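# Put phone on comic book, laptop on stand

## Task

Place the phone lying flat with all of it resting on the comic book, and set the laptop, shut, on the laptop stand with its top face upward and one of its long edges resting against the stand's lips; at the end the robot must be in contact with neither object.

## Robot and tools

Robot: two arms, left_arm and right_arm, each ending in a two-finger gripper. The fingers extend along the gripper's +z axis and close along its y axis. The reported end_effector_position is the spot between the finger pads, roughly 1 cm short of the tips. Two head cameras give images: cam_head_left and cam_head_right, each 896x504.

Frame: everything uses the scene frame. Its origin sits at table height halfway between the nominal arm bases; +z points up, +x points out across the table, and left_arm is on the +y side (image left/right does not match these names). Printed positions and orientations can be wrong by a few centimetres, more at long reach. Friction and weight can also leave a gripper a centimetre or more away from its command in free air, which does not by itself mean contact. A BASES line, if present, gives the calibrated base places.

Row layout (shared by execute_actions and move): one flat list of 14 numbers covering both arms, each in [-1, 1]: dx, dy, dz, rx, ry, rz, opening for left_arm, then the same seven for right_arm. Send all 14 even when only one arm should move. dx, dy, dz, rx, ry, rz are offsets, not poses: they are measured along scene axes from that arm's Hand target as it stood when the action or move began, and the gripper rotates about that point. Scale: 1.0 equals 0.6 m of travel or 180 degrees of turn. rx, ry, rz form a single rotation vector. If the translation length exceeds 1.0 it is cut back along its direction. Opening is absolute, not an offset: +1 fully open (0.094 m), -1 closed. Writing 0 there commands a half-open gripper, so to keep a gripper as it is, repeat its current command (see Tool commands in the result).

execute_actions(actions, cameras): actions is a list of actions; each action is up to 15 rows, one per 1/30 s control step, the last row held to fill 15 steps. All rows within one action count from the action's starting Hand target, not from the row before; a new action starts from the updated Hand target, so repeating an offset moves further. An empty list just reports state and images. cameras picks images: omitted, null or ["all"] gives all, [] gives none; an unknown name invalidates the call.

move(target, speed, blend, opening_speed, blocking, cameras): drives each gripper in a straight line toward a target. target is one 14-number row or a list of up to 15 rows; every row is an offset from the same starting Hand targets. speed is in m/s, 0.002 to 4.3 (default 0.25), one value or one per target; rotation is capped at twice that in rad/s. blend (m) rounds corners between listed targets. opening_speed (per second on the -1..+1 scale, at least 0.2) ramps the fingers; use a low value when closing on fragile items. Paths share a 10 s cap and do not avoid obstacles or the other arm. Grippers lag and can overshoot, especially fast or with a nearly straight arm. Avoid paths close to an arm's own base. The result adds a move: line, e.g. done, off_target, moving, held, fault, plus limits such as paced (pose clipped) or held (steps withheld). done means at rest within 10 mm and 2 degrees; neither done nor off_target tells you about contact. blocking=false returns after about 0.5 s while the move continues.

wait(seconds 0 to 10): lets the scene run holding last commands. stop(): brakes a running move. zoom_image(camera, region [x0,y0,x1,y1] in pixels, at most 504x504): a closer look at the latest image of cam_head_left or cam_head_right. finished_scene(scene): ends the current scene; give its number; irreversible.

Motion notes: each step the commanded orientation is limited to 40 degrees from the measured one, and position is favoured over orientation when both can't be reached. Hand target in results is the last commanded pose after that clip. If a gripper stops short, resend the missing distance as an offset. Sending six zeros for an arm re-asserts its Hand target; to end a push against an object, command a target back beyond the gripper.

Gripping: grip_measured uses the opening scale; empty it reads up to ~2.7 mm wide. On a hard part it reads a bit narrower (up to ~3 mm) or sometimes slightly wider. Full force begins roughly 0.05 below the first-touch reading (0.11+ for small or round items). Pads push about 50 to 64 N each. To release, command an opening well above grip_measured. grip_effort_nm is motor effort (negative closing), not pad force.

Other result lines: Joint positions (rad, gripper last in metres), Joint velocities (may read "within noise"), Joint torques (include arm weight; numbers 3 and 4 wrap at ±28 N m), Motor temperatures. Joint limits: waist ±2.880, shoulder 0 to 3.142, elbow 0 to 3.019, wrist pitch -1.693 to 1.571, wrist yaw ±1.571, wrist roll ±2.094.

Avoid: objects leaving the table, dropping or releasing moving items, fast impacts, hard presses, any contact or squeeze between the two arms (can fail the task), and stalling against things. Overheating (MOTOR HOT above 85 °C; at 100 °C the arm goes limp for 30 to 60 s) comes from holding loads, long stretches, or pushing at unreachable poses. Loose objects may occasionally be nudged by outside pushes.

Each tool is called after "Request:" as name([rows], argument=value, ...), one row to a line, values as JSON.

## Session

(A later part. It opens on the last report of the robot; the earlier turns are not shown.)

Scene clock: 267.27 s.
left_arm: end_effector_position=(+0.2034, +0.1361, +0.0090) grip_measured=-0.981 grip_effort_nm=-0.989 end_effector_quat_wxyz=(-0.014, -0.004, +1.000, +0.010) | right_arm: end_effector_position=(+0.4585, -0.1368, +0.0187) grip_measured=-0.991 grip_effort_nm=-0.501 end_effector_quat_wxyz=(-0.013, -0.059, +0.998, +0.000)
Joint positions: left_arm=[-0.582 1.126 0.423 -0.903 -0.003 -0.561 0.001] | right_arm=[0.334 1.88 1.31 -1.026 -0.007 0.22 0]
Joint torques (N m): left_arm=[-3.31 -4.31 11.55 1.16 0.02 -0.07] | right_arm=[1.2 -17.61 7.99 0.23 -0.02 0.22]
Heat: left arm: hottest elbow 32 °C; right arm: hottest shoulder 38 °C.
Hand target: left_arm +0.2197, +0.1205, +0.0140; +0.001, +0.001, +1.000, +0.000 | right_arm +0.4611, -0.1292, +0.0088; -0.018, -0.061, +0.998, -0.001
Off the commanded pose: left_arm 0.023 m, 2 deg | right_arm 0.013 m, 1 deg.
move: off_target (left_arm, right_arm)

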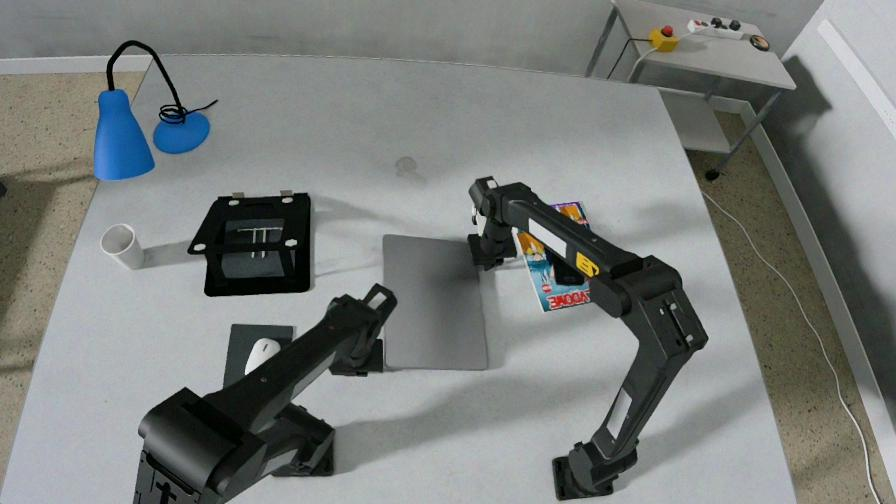

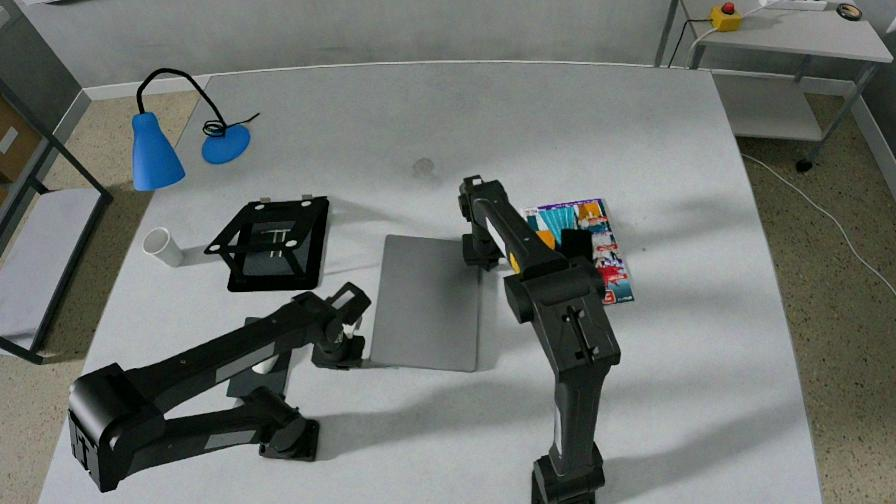

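Request:
move([
  [0.05,0,0.01,0,0,0,-1,0,0,0,0,0,0,-1],
  [0.04,-0.14,0.01,0,0,0,-1,0.01,0.13,0,0,0,0,-1],
], speed=0.06)

Request:
zoom_image(camera="cam_head_left", region=[300, 180, 560, 400])

Request:
zoom_image(camera="cam_head_right", region=[300, 180, 560, 400])

Scene clock: 273.87 s.
left_arm: end_effector_position=(+0.2190, +0.0680, +0.0097) grip_measured=-0.981 grip_effort_nm=-0.979 end_effector_quat_wxyz=(-0.022, -0.006, +0.999, +0.023) | right_arm: end_effector_position=(+0.4718, -0.0790, +0.0181) grip_measured=-0.991 grip_effort_nm=-0.486 end_effector_quat_wxyz=(-0.003, -0.045, +0.999, -0.004)
Joint positions: left_arm=[-0.777 1.315 0.57 -0.889 -0.003 -0.76 0.001] | right_arm=[0.429 1.947 1.415 -1.048 0.006 0.344 0]
Joint torques (N m): left_arm=[-3.25 -5.89 14.16 0.9 0.09 -0.06] | right_arm=[3.37 -18.08 9.8 -0.61 -0.57 0.27]
Heat: left arm: hottest elbow 32 °C; right arm: hottest shoulder 38 °C.
Hand target: left_arm +0.2437, +0.0365, +0.0200; +0.001, +0.001, +1.000, +0.000 | right_arm +0.4671, -0.0511, +0.0089; -0.018, -0.061, +0.998, +0.000
Off the commanded pose: left_arm 0.041 m, 4 deg | right_arm 0.030 m, 3 deg.
move: off_target (left_arm, right_arm)

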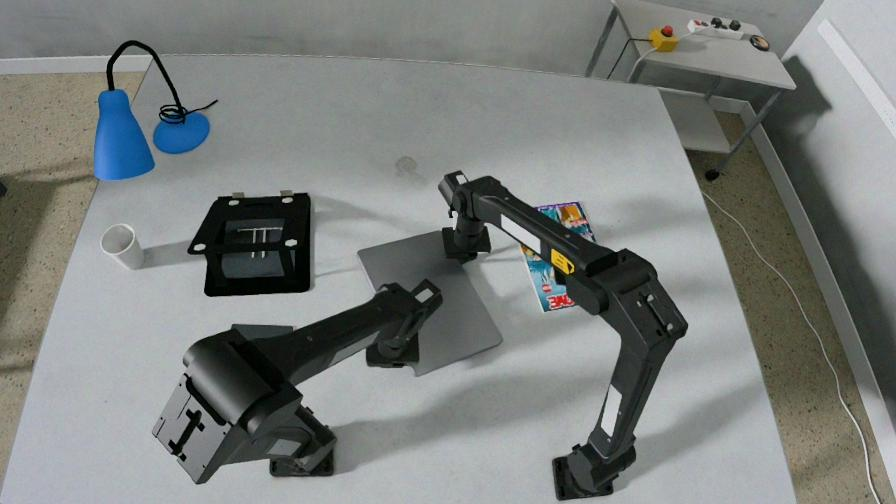

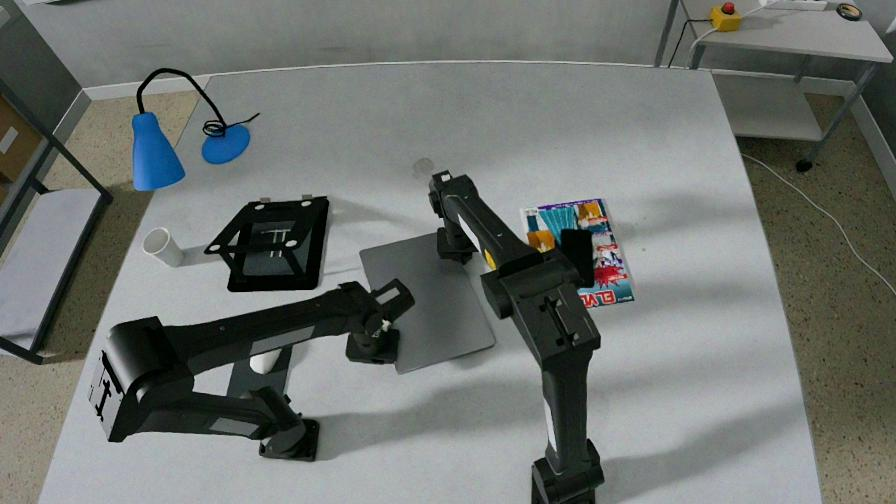

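Scaled by 1.938.

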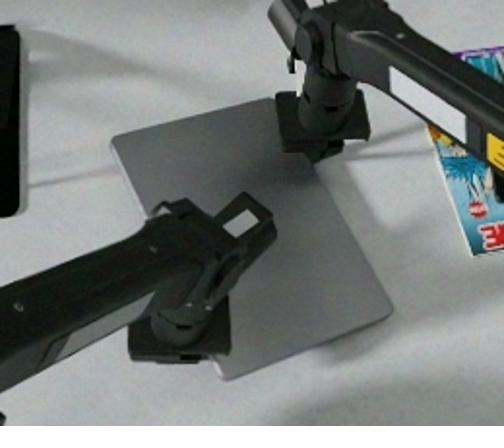

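Scaled by 1.938.

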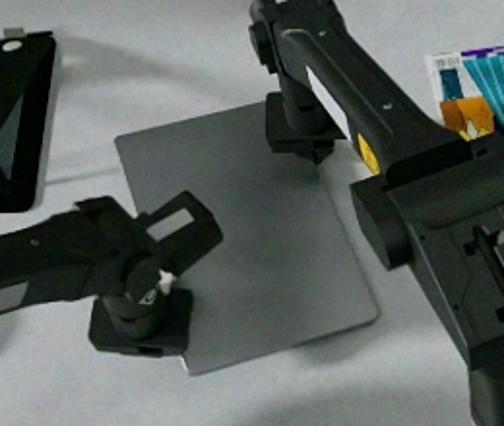

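Request:
move(target=[0.01,-0.09,0.003,0,0,0,-1,-0.01,0.075,0,0,0,0,-1], speed=0.06)

Request:
zoom_image(camera="cam_head_left", region=[300, 180, 560, 400])

Request:
zoom_image(camera="cam_head_right", region=[300, 180, 560, 400])

Scene clock: 278.77 s.
left_arm: end_effector_position=(+0.2203, +0.0155, +0.0108) grip_measured=-0.981 grip_effort_nm=-0.974 end_effector_quat_wxyz=(-0.030, +0.007, +0.999, +0.027) | right_arm: end_effector_position=(+0.4680, -0.0184, +0.0343) grip_measured=-0.991 grip_effort_nm=-0.481 end_effector_quat_wxyz=(+0.009, -0.056, +0.998, +0.006)
Joint positions: left_arm=[-0.896 1.429 0.683 -0.906 0.01 -0.854 0.001] | right_arm=[0.525 1.966 1.494 -1.077 -0.002 0.419 0]
Joint torques (N m): left_arm=[-1.73 -8.23 14.28 1.5 -0.44 -0.11] | right_arm=[1.96 -17.38 9.02 -0.39 -0.38 0.22]
Heat: left arm: hottest elbow 32 °C; right arm: hottest shoulder 38 °C.
Hand target: left_arm +0.2498, -0.0175, +0.0219; +0.001, +0.001, +1.000, +0.000 | right_arm +0.4610, -0.0062, +0.0086; -0.018, -0.061, +0.998, -0.001
Off the commanded pose: left_arm 0.046 m, 5 deg | right_arm 0.029 m, 3 deg.
move: off_target (left_arm, right_arm)

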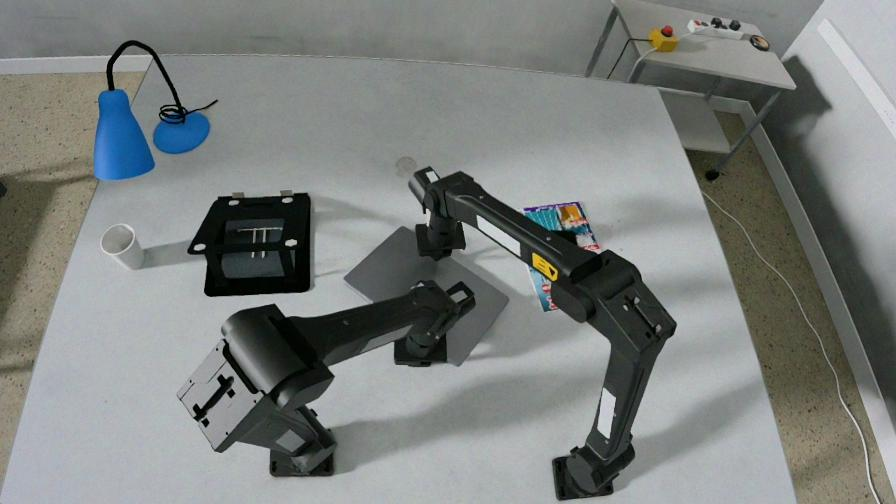

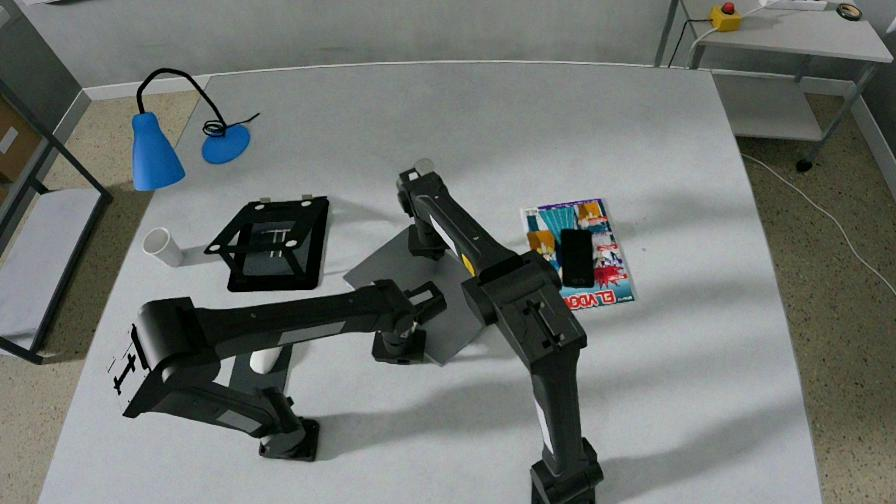

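Scaled by 1.938.

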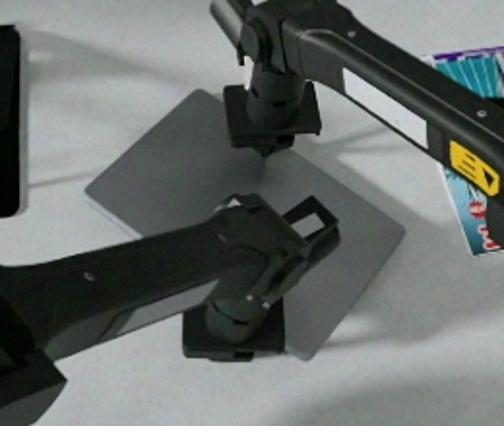

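Scaled by 1.938.

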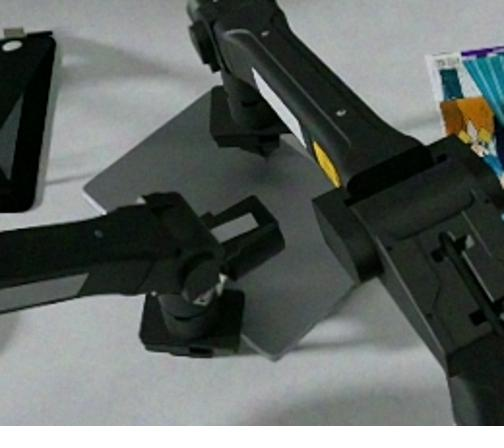

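Request:
move([
  [-0.09,0.09,0.02,0,0,0,-1,0,0,0.1,0,0,0,-1],
  [-0.09,0.3,0.25,0,0,0,-1,0,-0.3,0.3,0,0,0,-1],
], speed=0.15)

Request:
zoom_image(camera="cam_head_left", region=[300, 180, 560, 400])

Request:
zoom_image(camera="cam_head_right", region=[300, 180, 560, 400])

Scene clock: 286.70 s.
left_arm: end_effector_position=(+0.1783, +0.1687, +0.1443) grip_measured=-0.981 grip_effort_nm=-0.974 end_effector_quat_wxyz=(-0.027, +0.004, +0.999, +0.016) | right_arm: end_effector_position=(+0.4584, -0.1837, +0.1765) grip_measured=-0.991 grip_effort_nm=-0.486 end_effector_quat_wxyz=(-0.027, -0.060, +0.998, -0.002)
Joint positions: left_arm=[-0.496 0.788 0.638 -1.483 -0.004 -0.459 0.001] | right_arm=[0.246 1.711 1.516 -1.43 -0.006 0.13 0]
Joint torques (N m): left_arm=[-0.15 -3.31 16.65 -0.08 0.09 0.13] | right_arm=[0.09 -19.9 9.14 -0.31 0.05 0.11]
Heat: left arm: hottest elbow 33 °C; right arm: hottest shoulder 38 °C.
Hand target: left_arm +0.1957, +0.1625, +0.1719; +0.001, +0.001, +1.000, +0.000 | right_arm +0.4611, -0.1863, +0.1887; -0.018, -0.061, +0.998, -0.001
Off the commanded pose: left_arm 0.033 m, 4 deg | right_arm 0.013 m, 1 deg.
move: off_target (left_arm, right_arm)

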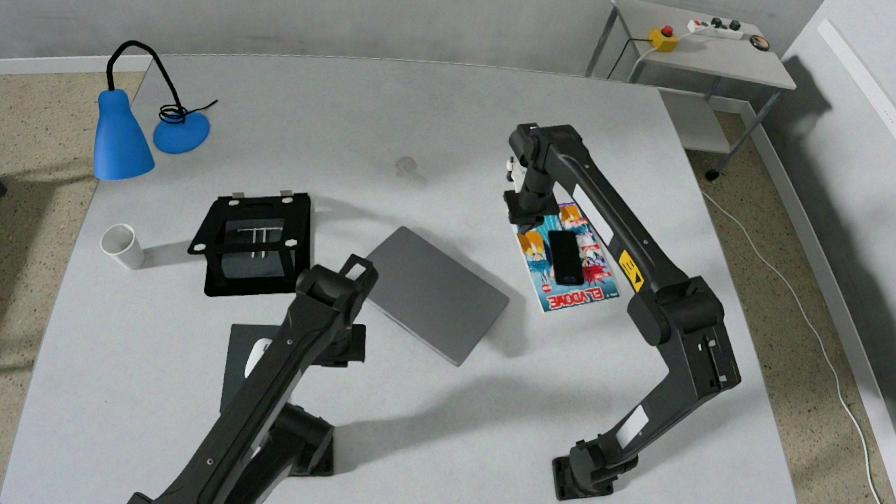

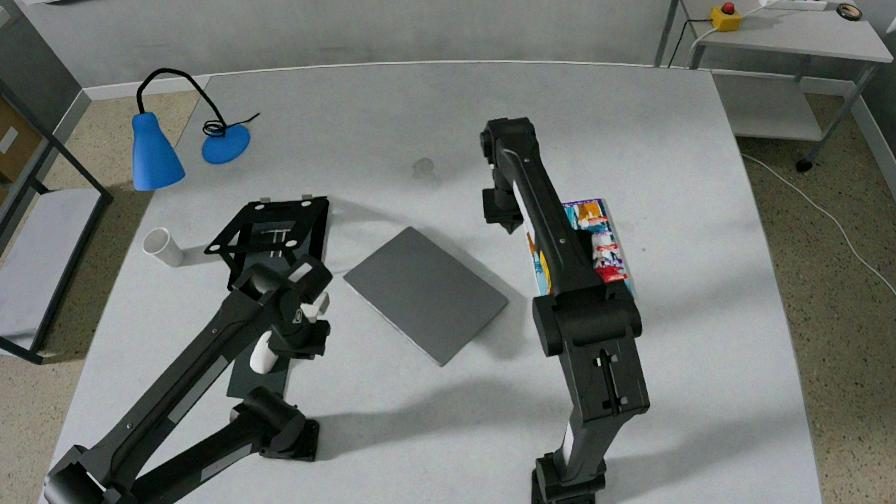

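Scaled by 1.938.

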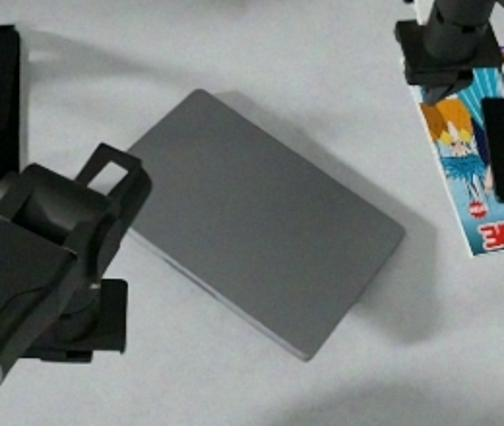

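Scaled by 1.938.

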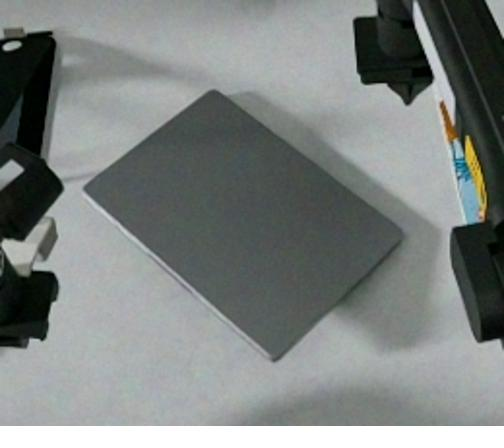

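Request:
zoom_image(camera="cam_head_right", region=[340, 280, 450, 370])

Request:
zoom_image(camera="cam_head_left", region=[420, 290, 530, 380])

Scaled by 4.582.

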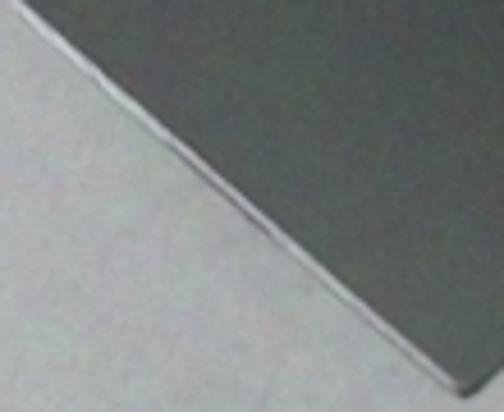

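Scaled by 4.582.

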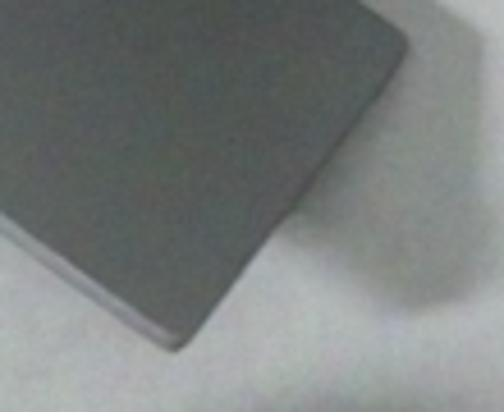

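Request:
move(target=[0.09,-0.079,-0.12,0.181,-0.363,-0.629,-0.04,0.057,0.15,-0.13,0,0,0,-1], speed=0.2)

Request:
zoom_image(camera="cam_head_left", region=[300, 180, 560, 400])

Request:
zoom_image(camera="cam_head_right", region=[300, 180, 560, 400])

Scene clock: 325.60 s.
left_arm: end_effector_position=(+0.2469, +0.1128, +0.1042) grip_measured=-0.042 grip_effort_nm=0.129 end_effector_quat_wxyz=(+0.449, +0.777, +0.382, +0.219) | right_arm: end_effector_position=(+0.4750, -0.1114, +0.1063) grip_measured=-0.991 grip_effort_nm=-0.486 end_effector_quat_wxyz=(-0.036, -0.059, +0.998, -0.007)
Joint positions: left_arm=[-0.398 0.189 0.084 -0.437 0.251 1.716 0.045] | right_arm=[0.367 1.866 1.543 -1.32 -0.009 0.254 0]
Joint torques (N m): left_arm=[-0.5 2.43 11 2.47 0.18 0.1] | right_arm=[1.32 -18.55 12.03 0.35 -0.02 0.22]
Motor temperatures (°C): left_arm=[23 25 36 24 27 24 28] | right_arm=[27 37 37 25 24 23 26]
Heat: left arm: hottest elbow 36 °C; right arm: hottest shoulder 37 °C.
Hand target: left_arm +0.2497, +0.1151, +0.0999; +0.447, +0.776, +0.384, +0.223 | right_arm +0.4951, -0.0961, +0.1106; -0.018, -0.061, +0.998, -0.001
Off the commanded pose: left_arm 0.006 m, 1 deg | right_arm 0.026 m, 2 deg.
move: off_target (right_arm)

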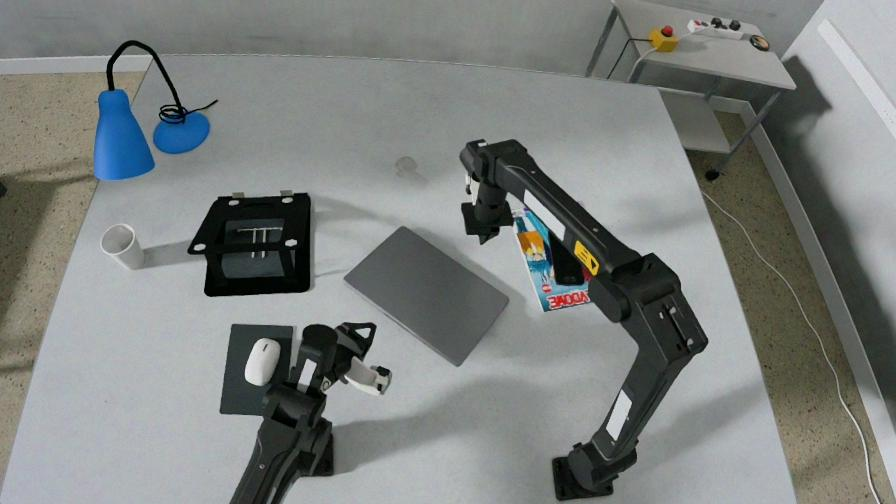

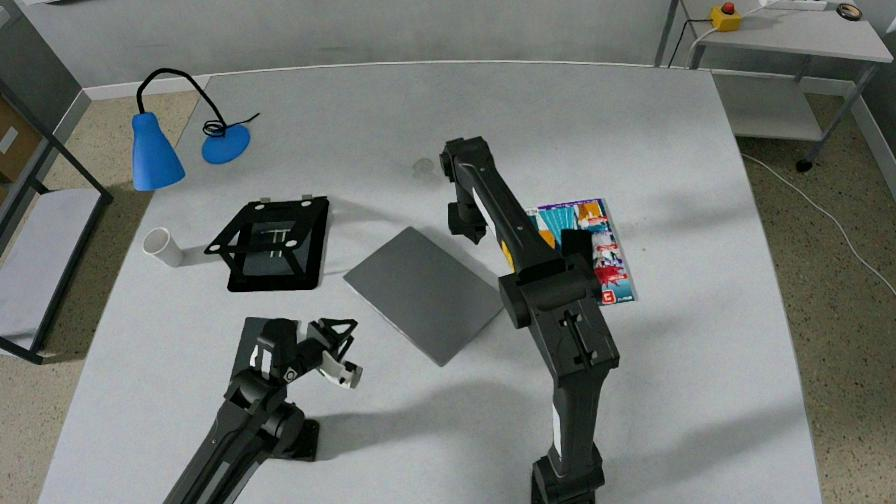

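Scaled by 1.938.

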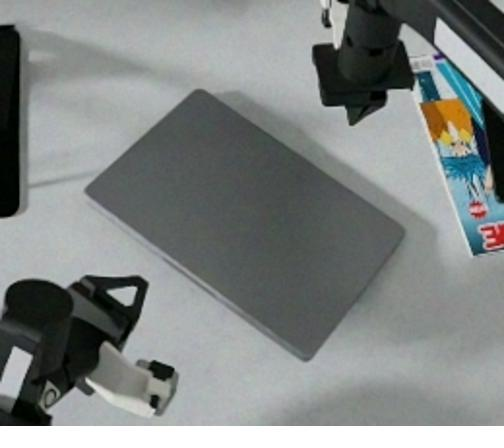

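Scaled by 1.938.

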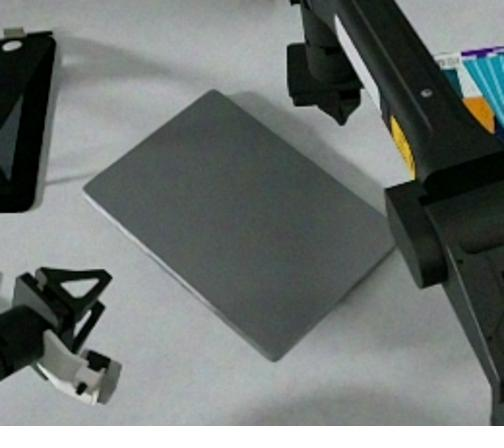

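Request:
move(target=[0.027,-0.02,-0.123,0,0,0,-0.04,-0.017,0.018,-0.163,0,0,0,-1], speed=0.1)

Request:
zoom_image(camera="cam_head_left", region=[320, 210, 520, 390])

Request:
zoom_image(camera="cam_head_right", region=[320, 210, 520, 390])

Scene clock: 335.30 s.
left_arm: end_effector_position=(+0.2456, +0.1133, +0.0800) grip_measured=-0.042 grip_effort_nm=0.129 end_effector_quat_wxyz=(+0.446, +0.779, +0.384, +0.217) | right_arm: end_effector_position=(+0.4964, -0.0958, +0.0846) grip_measured=-0.991 grip_effort_nm=-0.491 end_effector_quat_wxyz=(-0.002, -0.060, +0.998, +0.004)
Joint positions: left_arm=[-0.398 0.225 0.027 -0.355 0.251 1.717 0.045] | right_arm=[0.379 1.905 1.543 -1.21 -0.009 0.265 0]
Joint torques (N m): left_arm=[-2.08 0.56 12.56 1.46 0.07 -0.1] | right_arm=[1.26 -19.96 6.42 0.46 -0.02 0.28]
Heat: left arm: hottest elbow 36 °C; right arm: hottest shoulder 38 °C.
Hand target: left_arm +0.2465, +0.1130, +0.0853; +0.449, +0.778, +0.382, +0.219 (not the last commanded pose) | right_arm +0.4896, -0.0911, +0.0636; -0.018, -0.061, +0.998, +0.000 (not the last commanded pose)
Off the commanded pose: left_arm 0.059 m, 1 deg | right_arm 0.073 m, 2 deg.
move: held (left_arm; a check stopped the path), off_target (right_arm; braked when a check withheld steps of left_arm); limits=held
pose unreachable (left arm): on one or more control steps of this call, first in action 0 (counted from 0), this arm could not follow its commanded pose, so it was not sent that pose on those steps. It may still have moved: this result reports where it is.
cause: moving toward the commanded pose would bring two parts of the arm too close to each other (its shoulder (the part past joint 1) and its forearm (the part past joint 3), with joints 2 (shoulder) and 3 (elbow) between them).

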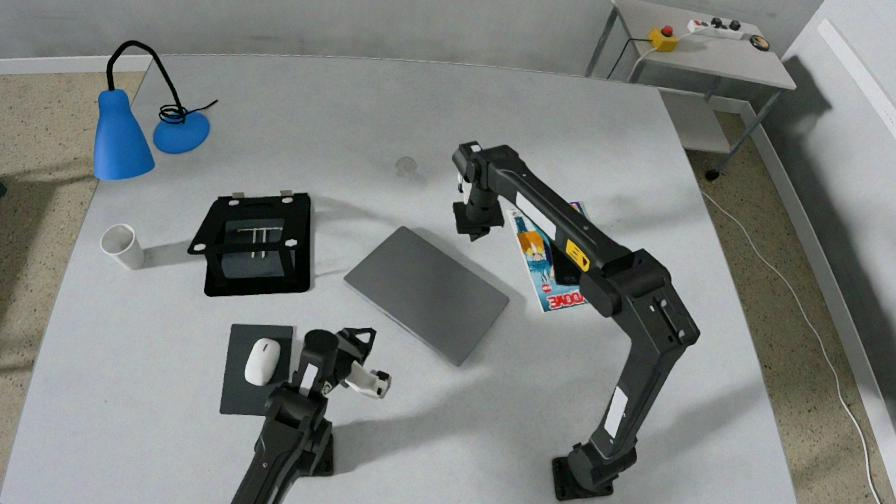

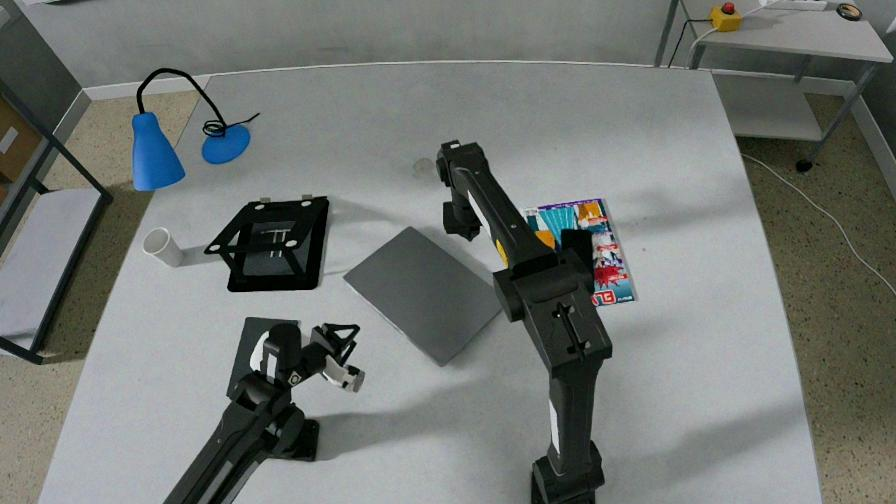

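Scaled by 2.520.

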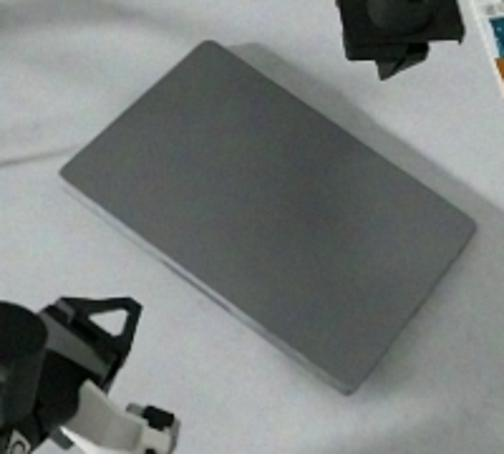

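Scaled by 2.520.

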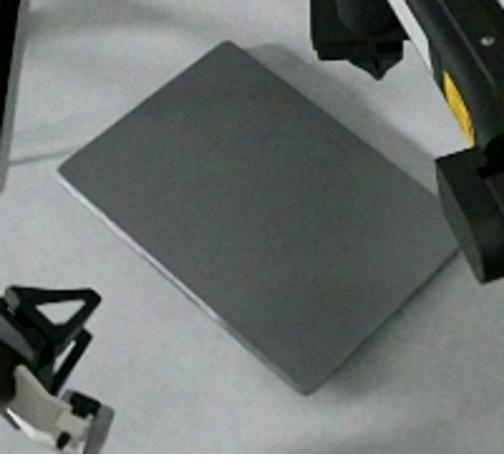

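Request:
move([
  [0,0,0.13,0,0,0,-1,0,0,0.167,0,0,0,-1],
  [0.04,0.095,0.16,-0.181,0.363,0.629,-1,-0.4,-0.132,0.167,0,0,0,-1],
  [0.04,0.095,0.08,-0.181,0.363,0.629,-1,-0.4,-0.132,-0.06,0,0,0,-1],
], speed=[0.2,0.2,0.15])

Request:
zoom_image(camera="cam_head_left", region=[320, 210, 560, 400])

Request:
zoom_image(camera="cam_head_right", region=[320, 210, 560, 400])

Scene clock: 352.23 s.
left_arm: end_effector_position=(+0.2694, +0.1672, +0.1388) grip_measured=-0.981 grip_effort_nm=-0.984 end_effector_quat_wxyz=(+0.008, +0.012, +1.000, +0.000) | right_arm: end_effector_position=(+0.2544, -0.1730, +0.0359) grip_measured=-0.991 grip_effort_nm=-0.491 end_effector_quat_wxyz=(-0.010, -0.059, +0.998, +0.002)
Joint positions: left_arm=[-0.336 1.012 0.739 -1.282 -0.005 -0.284 0.001] | right_arm=[0.439 1.379 0.721 -0.93 -0.011 0.326 0]
Joint torques (N m): left_arm=[-0.85 -5.25 9.4 0.98 0.11 -0.03] | right_arm=[1.38 -9.23 5.82 0.58 -0.01 0.22]
Heat: left arm: hottest elbow 38 °C; right arm: hottest shoulder 37 °C.
Hand target: left_arm +0.2704, +0.1700, +0.1333; +0.005, +0.001, +1.000, -0.001 | right_arm +0.2496, -0.1704, +0.0277; -0.018, -0.061, +0.998, +0.000
Off the commanded pose: left_arm 0.006 m, 1 deg | right_arm 0.010 m, 1 deg.
move: done

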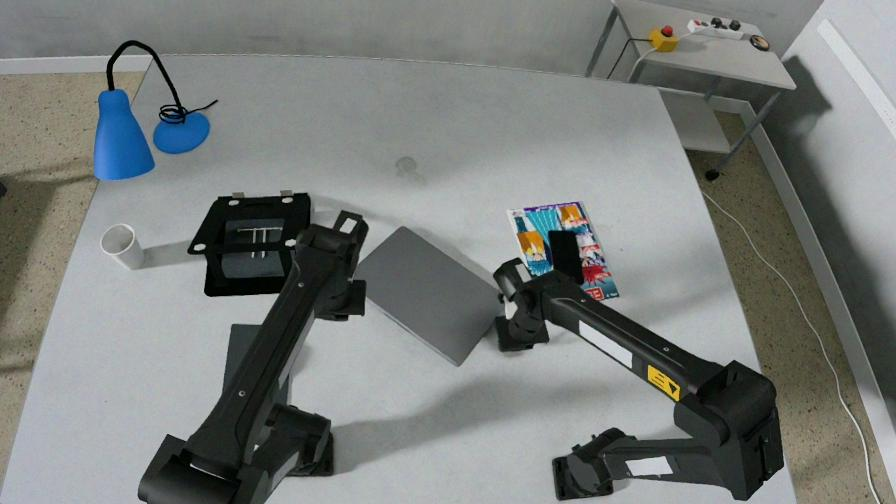

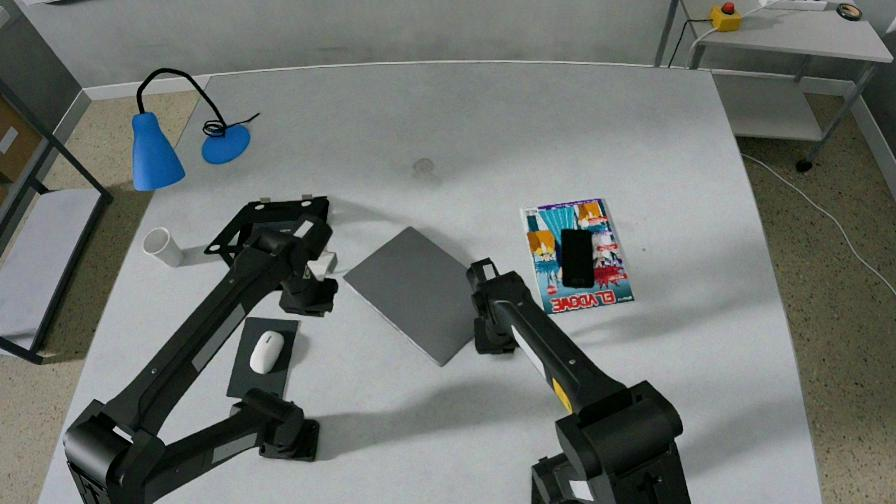

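Scaled by 2.100.

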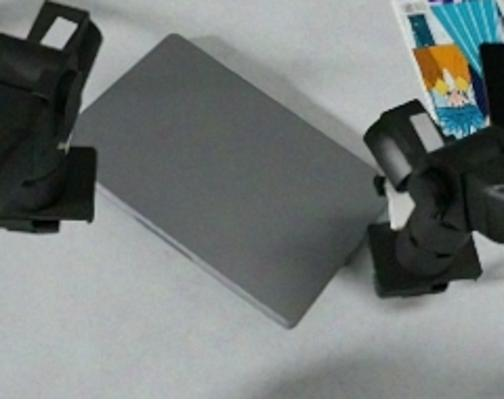

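Scaled by 2.100.

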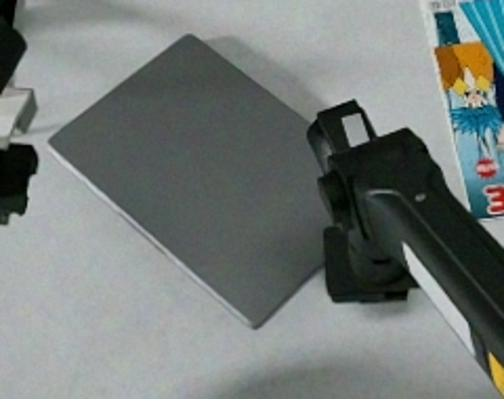

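Request:
move([
  [0,0,0,0,0,0,-1,-0.033,0.025,-0.03,0,0,0,-1],
  [0,0,0,0,0,0,-1,0.057,0.145,-0.03,0,0,0,-1],
], speed=0.08)

Request:
zoom_image(camera="cam_head_left", region=[320, 210, 560, 400])

Request:
zoom_image(camera="cam_head_right", region=[320, 210, 560, 400])

Scene clock: 358.87 s.
left_arm: end_effector_position=(+0.2695, +0.1672, +0.1388) grip_measured=-0.981 grip_effort_nm=-0.984 end_effector_quat_wxyz=(+0.009, +0.012, +1.000, +0.000) | right_arm: end_effector_position=(+0.2579, -0.1129, +0.0107) grip_measured=-0.991 grip_effort_nm=-0.481 end_effector_quat_wxyz=(-0.036, -0.052, +0.998, -0.016)
Joint positions: left_arm=[-0.336 1.012 0.739 -1.281 -0.005 -0.284 0.001] | right_arm=[0.592 1.551 0.821 -0.919 -0.009 0.493 0]
Joint torques (N m): left_arm=[-0.09 -5.13 9.26 0.84 0.04 -0.09] | right_arm=[1.96 -8.64 11.03 1.03 -0.27 0.22]
Heat: left arm: hottest elbow 37 °C; right arm: hottest shoulder 37 °C.
Hand target: left_arm +0.2705, +0.1700, +0.1333; +0.005, +0.001, +1.000, -0.001 | right_arm +0.2837, -0.0834, +0.0096; -0.018, -0.061, +0.998, +0.000
Off the commanded pose: left_arm 0.006 m, 1 deg | right_arm 0.039 m, 3 deg.
move: off_target (right_arm)

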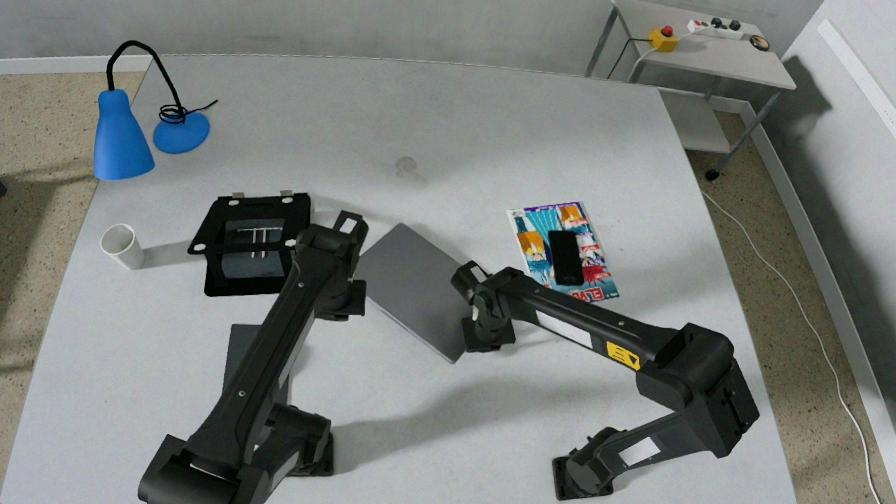

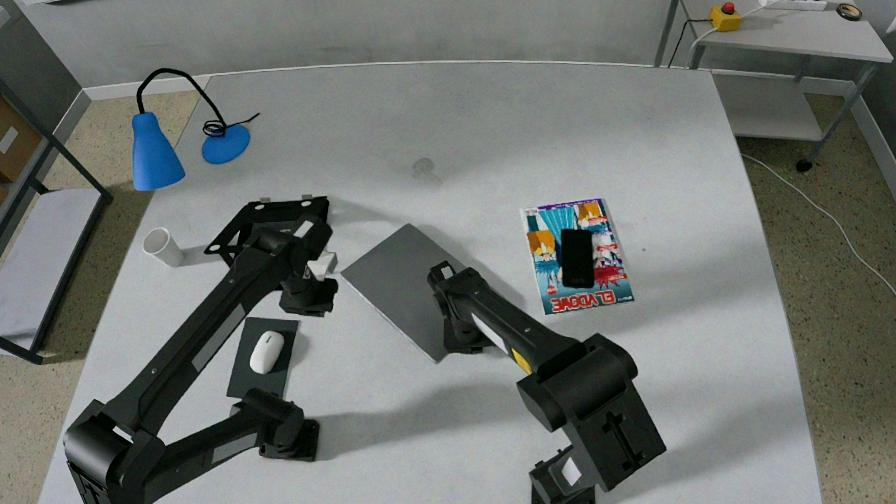

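Scaled by 2.100.

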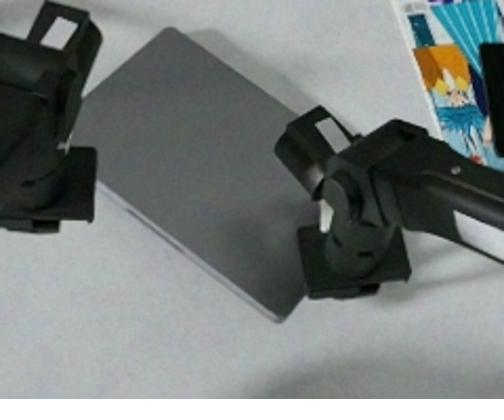

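Scaled by 2.100.

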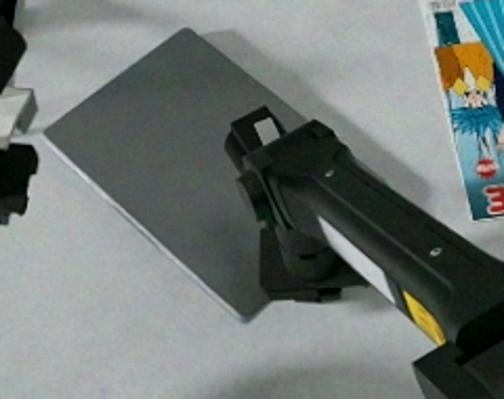

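Request:
move(target=[0,0,0,0,0,0,-1,0.055,0.075,0,0,0,0,-1], speed=0.06)

Request:
zoom_image(camera="cam_head_left", region=[320, 210, 560, 400])

Scene clock: 362.47 s.
left_arm: end_effector_position=(+0.2695, +0.1672, +0.1388) grip_measured=-0.981 grip_effort_nm=-0.979 end_effector_quat_wxyz=(+0.009, +0.012, +1.000, +0.000) | right_arm: end_effector_position=(+0.2911, -0.0677, +0.0116) grip_measured=-0.991 grip_effort_nm=-0.476 end_effector_quat_wxyz=(-0.036, -0.055, +0.998, -0.015)
Joint positions: left_arm=[-0.336 1.012 0.739 -1.281 -0.005 -0.284 0.001] | right_arm=[0.636 1.668 0.974 -0.954 -0.015 0.531 0]
Joint torques (N m): left_arm=[-0.56 -5.19 9.25 0.62 0.09 -0.05] | right_arm=[1.61 -10.7 11.47 0.91 -0.11 0.2]
Heat: left arm: hottest elbow 36 °C; right arm: hottest shoulder 37 °C.
Hand target: left_arm +0.2705, +0.1700, +0.1333; +0.005, +0.001, +1.000, -0.001 | right_arm +0.3168, -0.0384, +0.0097; -0.018, -0.061, +0.998, +0.000
Off the commanded pose: left_arm 0.006 m, 1 deg | right_arm 0.039 m, 3 deg.
move: off_target (right_arm)

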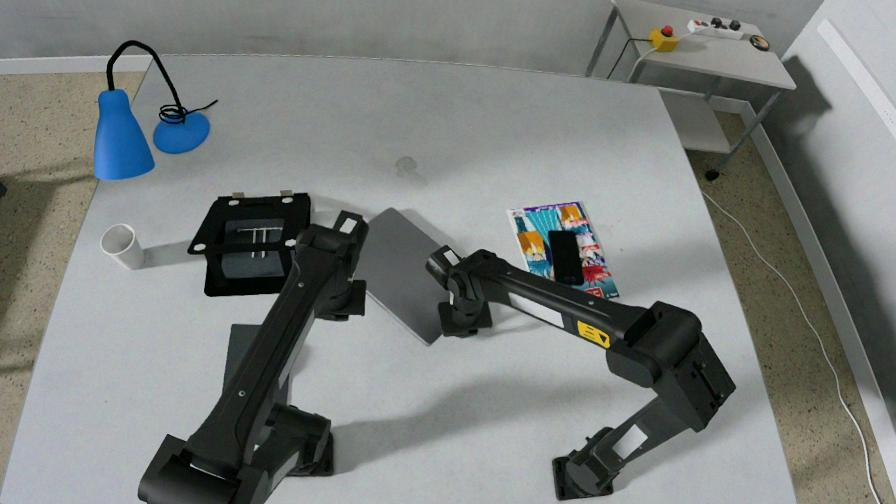

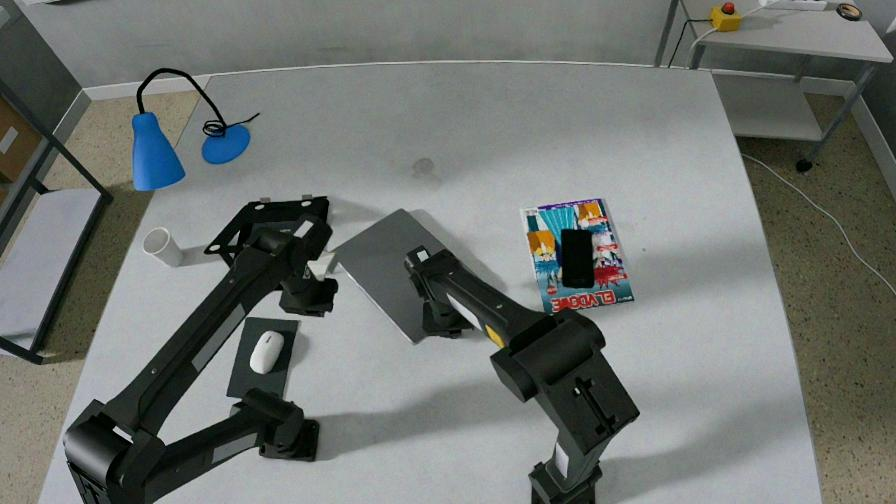

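Scaled by 2.100.

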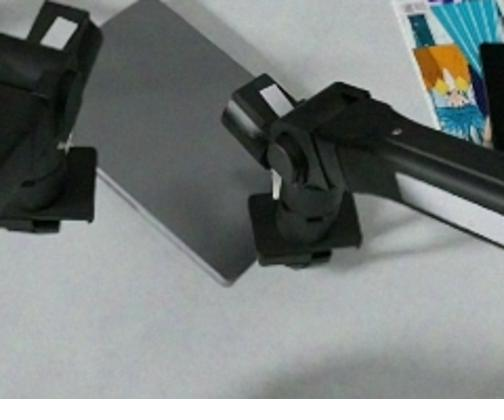

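Request:
move([
  [0,0,0,0,0,0,-1,-0.1,-0.13,0.03,0,0,0,-1],
  [0,0,0,0,0,0,-1,-0.05,-0.35,0.25,0,0,0,-1],
], speed=0.2, blend=0.03)

Request:
zoom_image(camera="cam_head_left", region=[310, 180, 550, 370])

Request:
zoom_image(camera="cam_head_right", region=[310, 180, 550, 370])

Scene clock: 367.33 s.
left_arm: end_effector_position=(+0.2695, +0.1672, +0.1388) grip_measured=-0.981 grip_effort_nm=-0.979 end_effector_quat_wxyz=(+0.009, +0.012, +1.000, +0.000) | right_arm: end_effector_position=(+0.2678, -0.2493, +0.1386) grip_measured=-0.991 grip_effort_nm=-0.476 end_effector_quat_wxyz=(-0.043, -0.062, +0.997, -0.005)
Joint positions: left_arm=[-0.336 1.012 0.739 -1.281 -0.005 -0.284 0.001] | right_arm=[0.195 1.242 0.902 -1.317 -0.001 0.076 0]
Joint torques (N m): left_arm=[-0.62 -4.6 9.26 0.98 0.09 -0.09] | right_arm=[-0.26 -9.7 11.74 -0.34 -0.04 0.07]
Heat: left arm: hottest elbow 36 °C; right arm: hottest elbow 38 °C.
Hand target: left_arm +0.2705, +0.1700, +0.1333; +0.005, +0.001, +1.000, -0.001 | right_arm +0.2868, -0.2484, +0.1596; -0.018, -0.061, +0.998, +0.000
Off the commanded pose: left_arm 0.006 m, 1 deg | right_arm 0.028 m, 3 deg.
move: off_target (right_arm)

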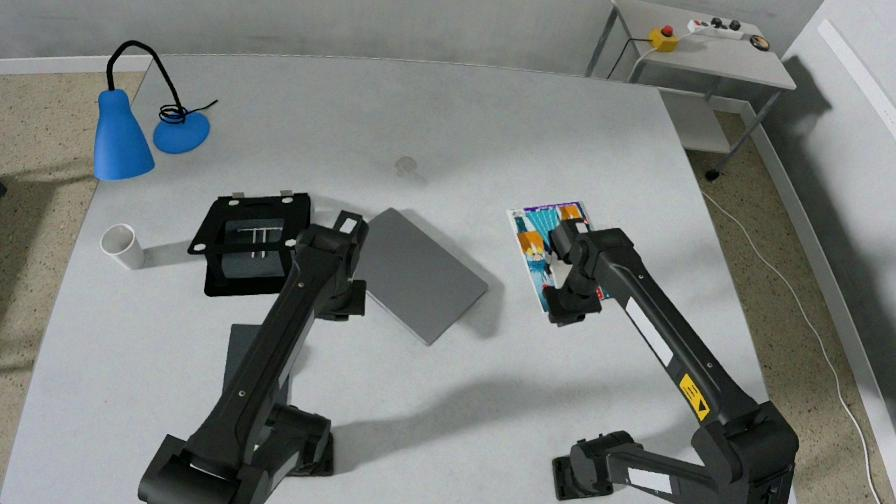

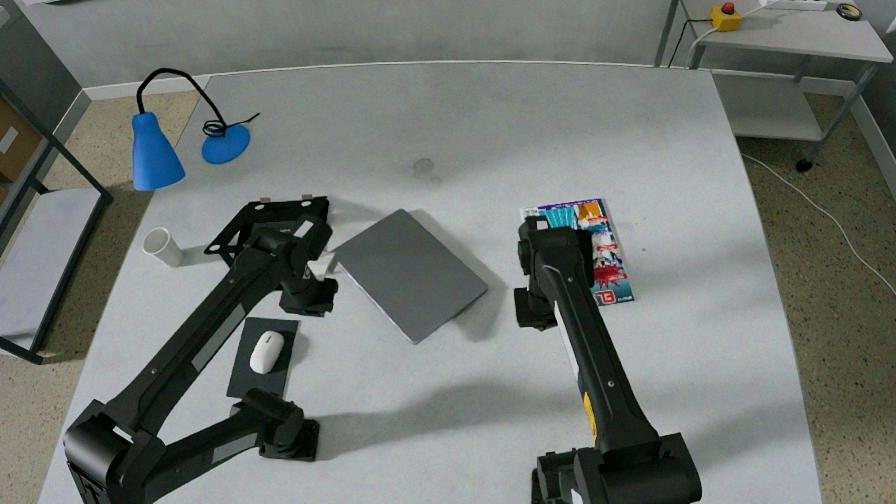

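Scaled by 2.100.

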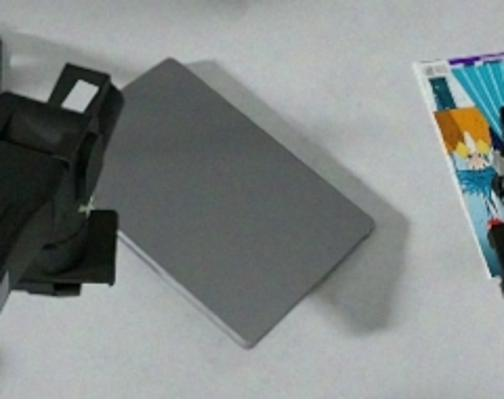

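Scaled by 2.100.

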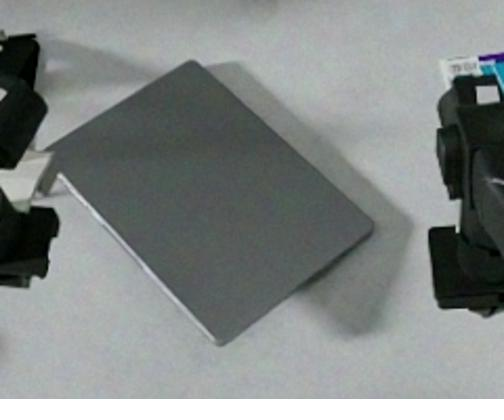

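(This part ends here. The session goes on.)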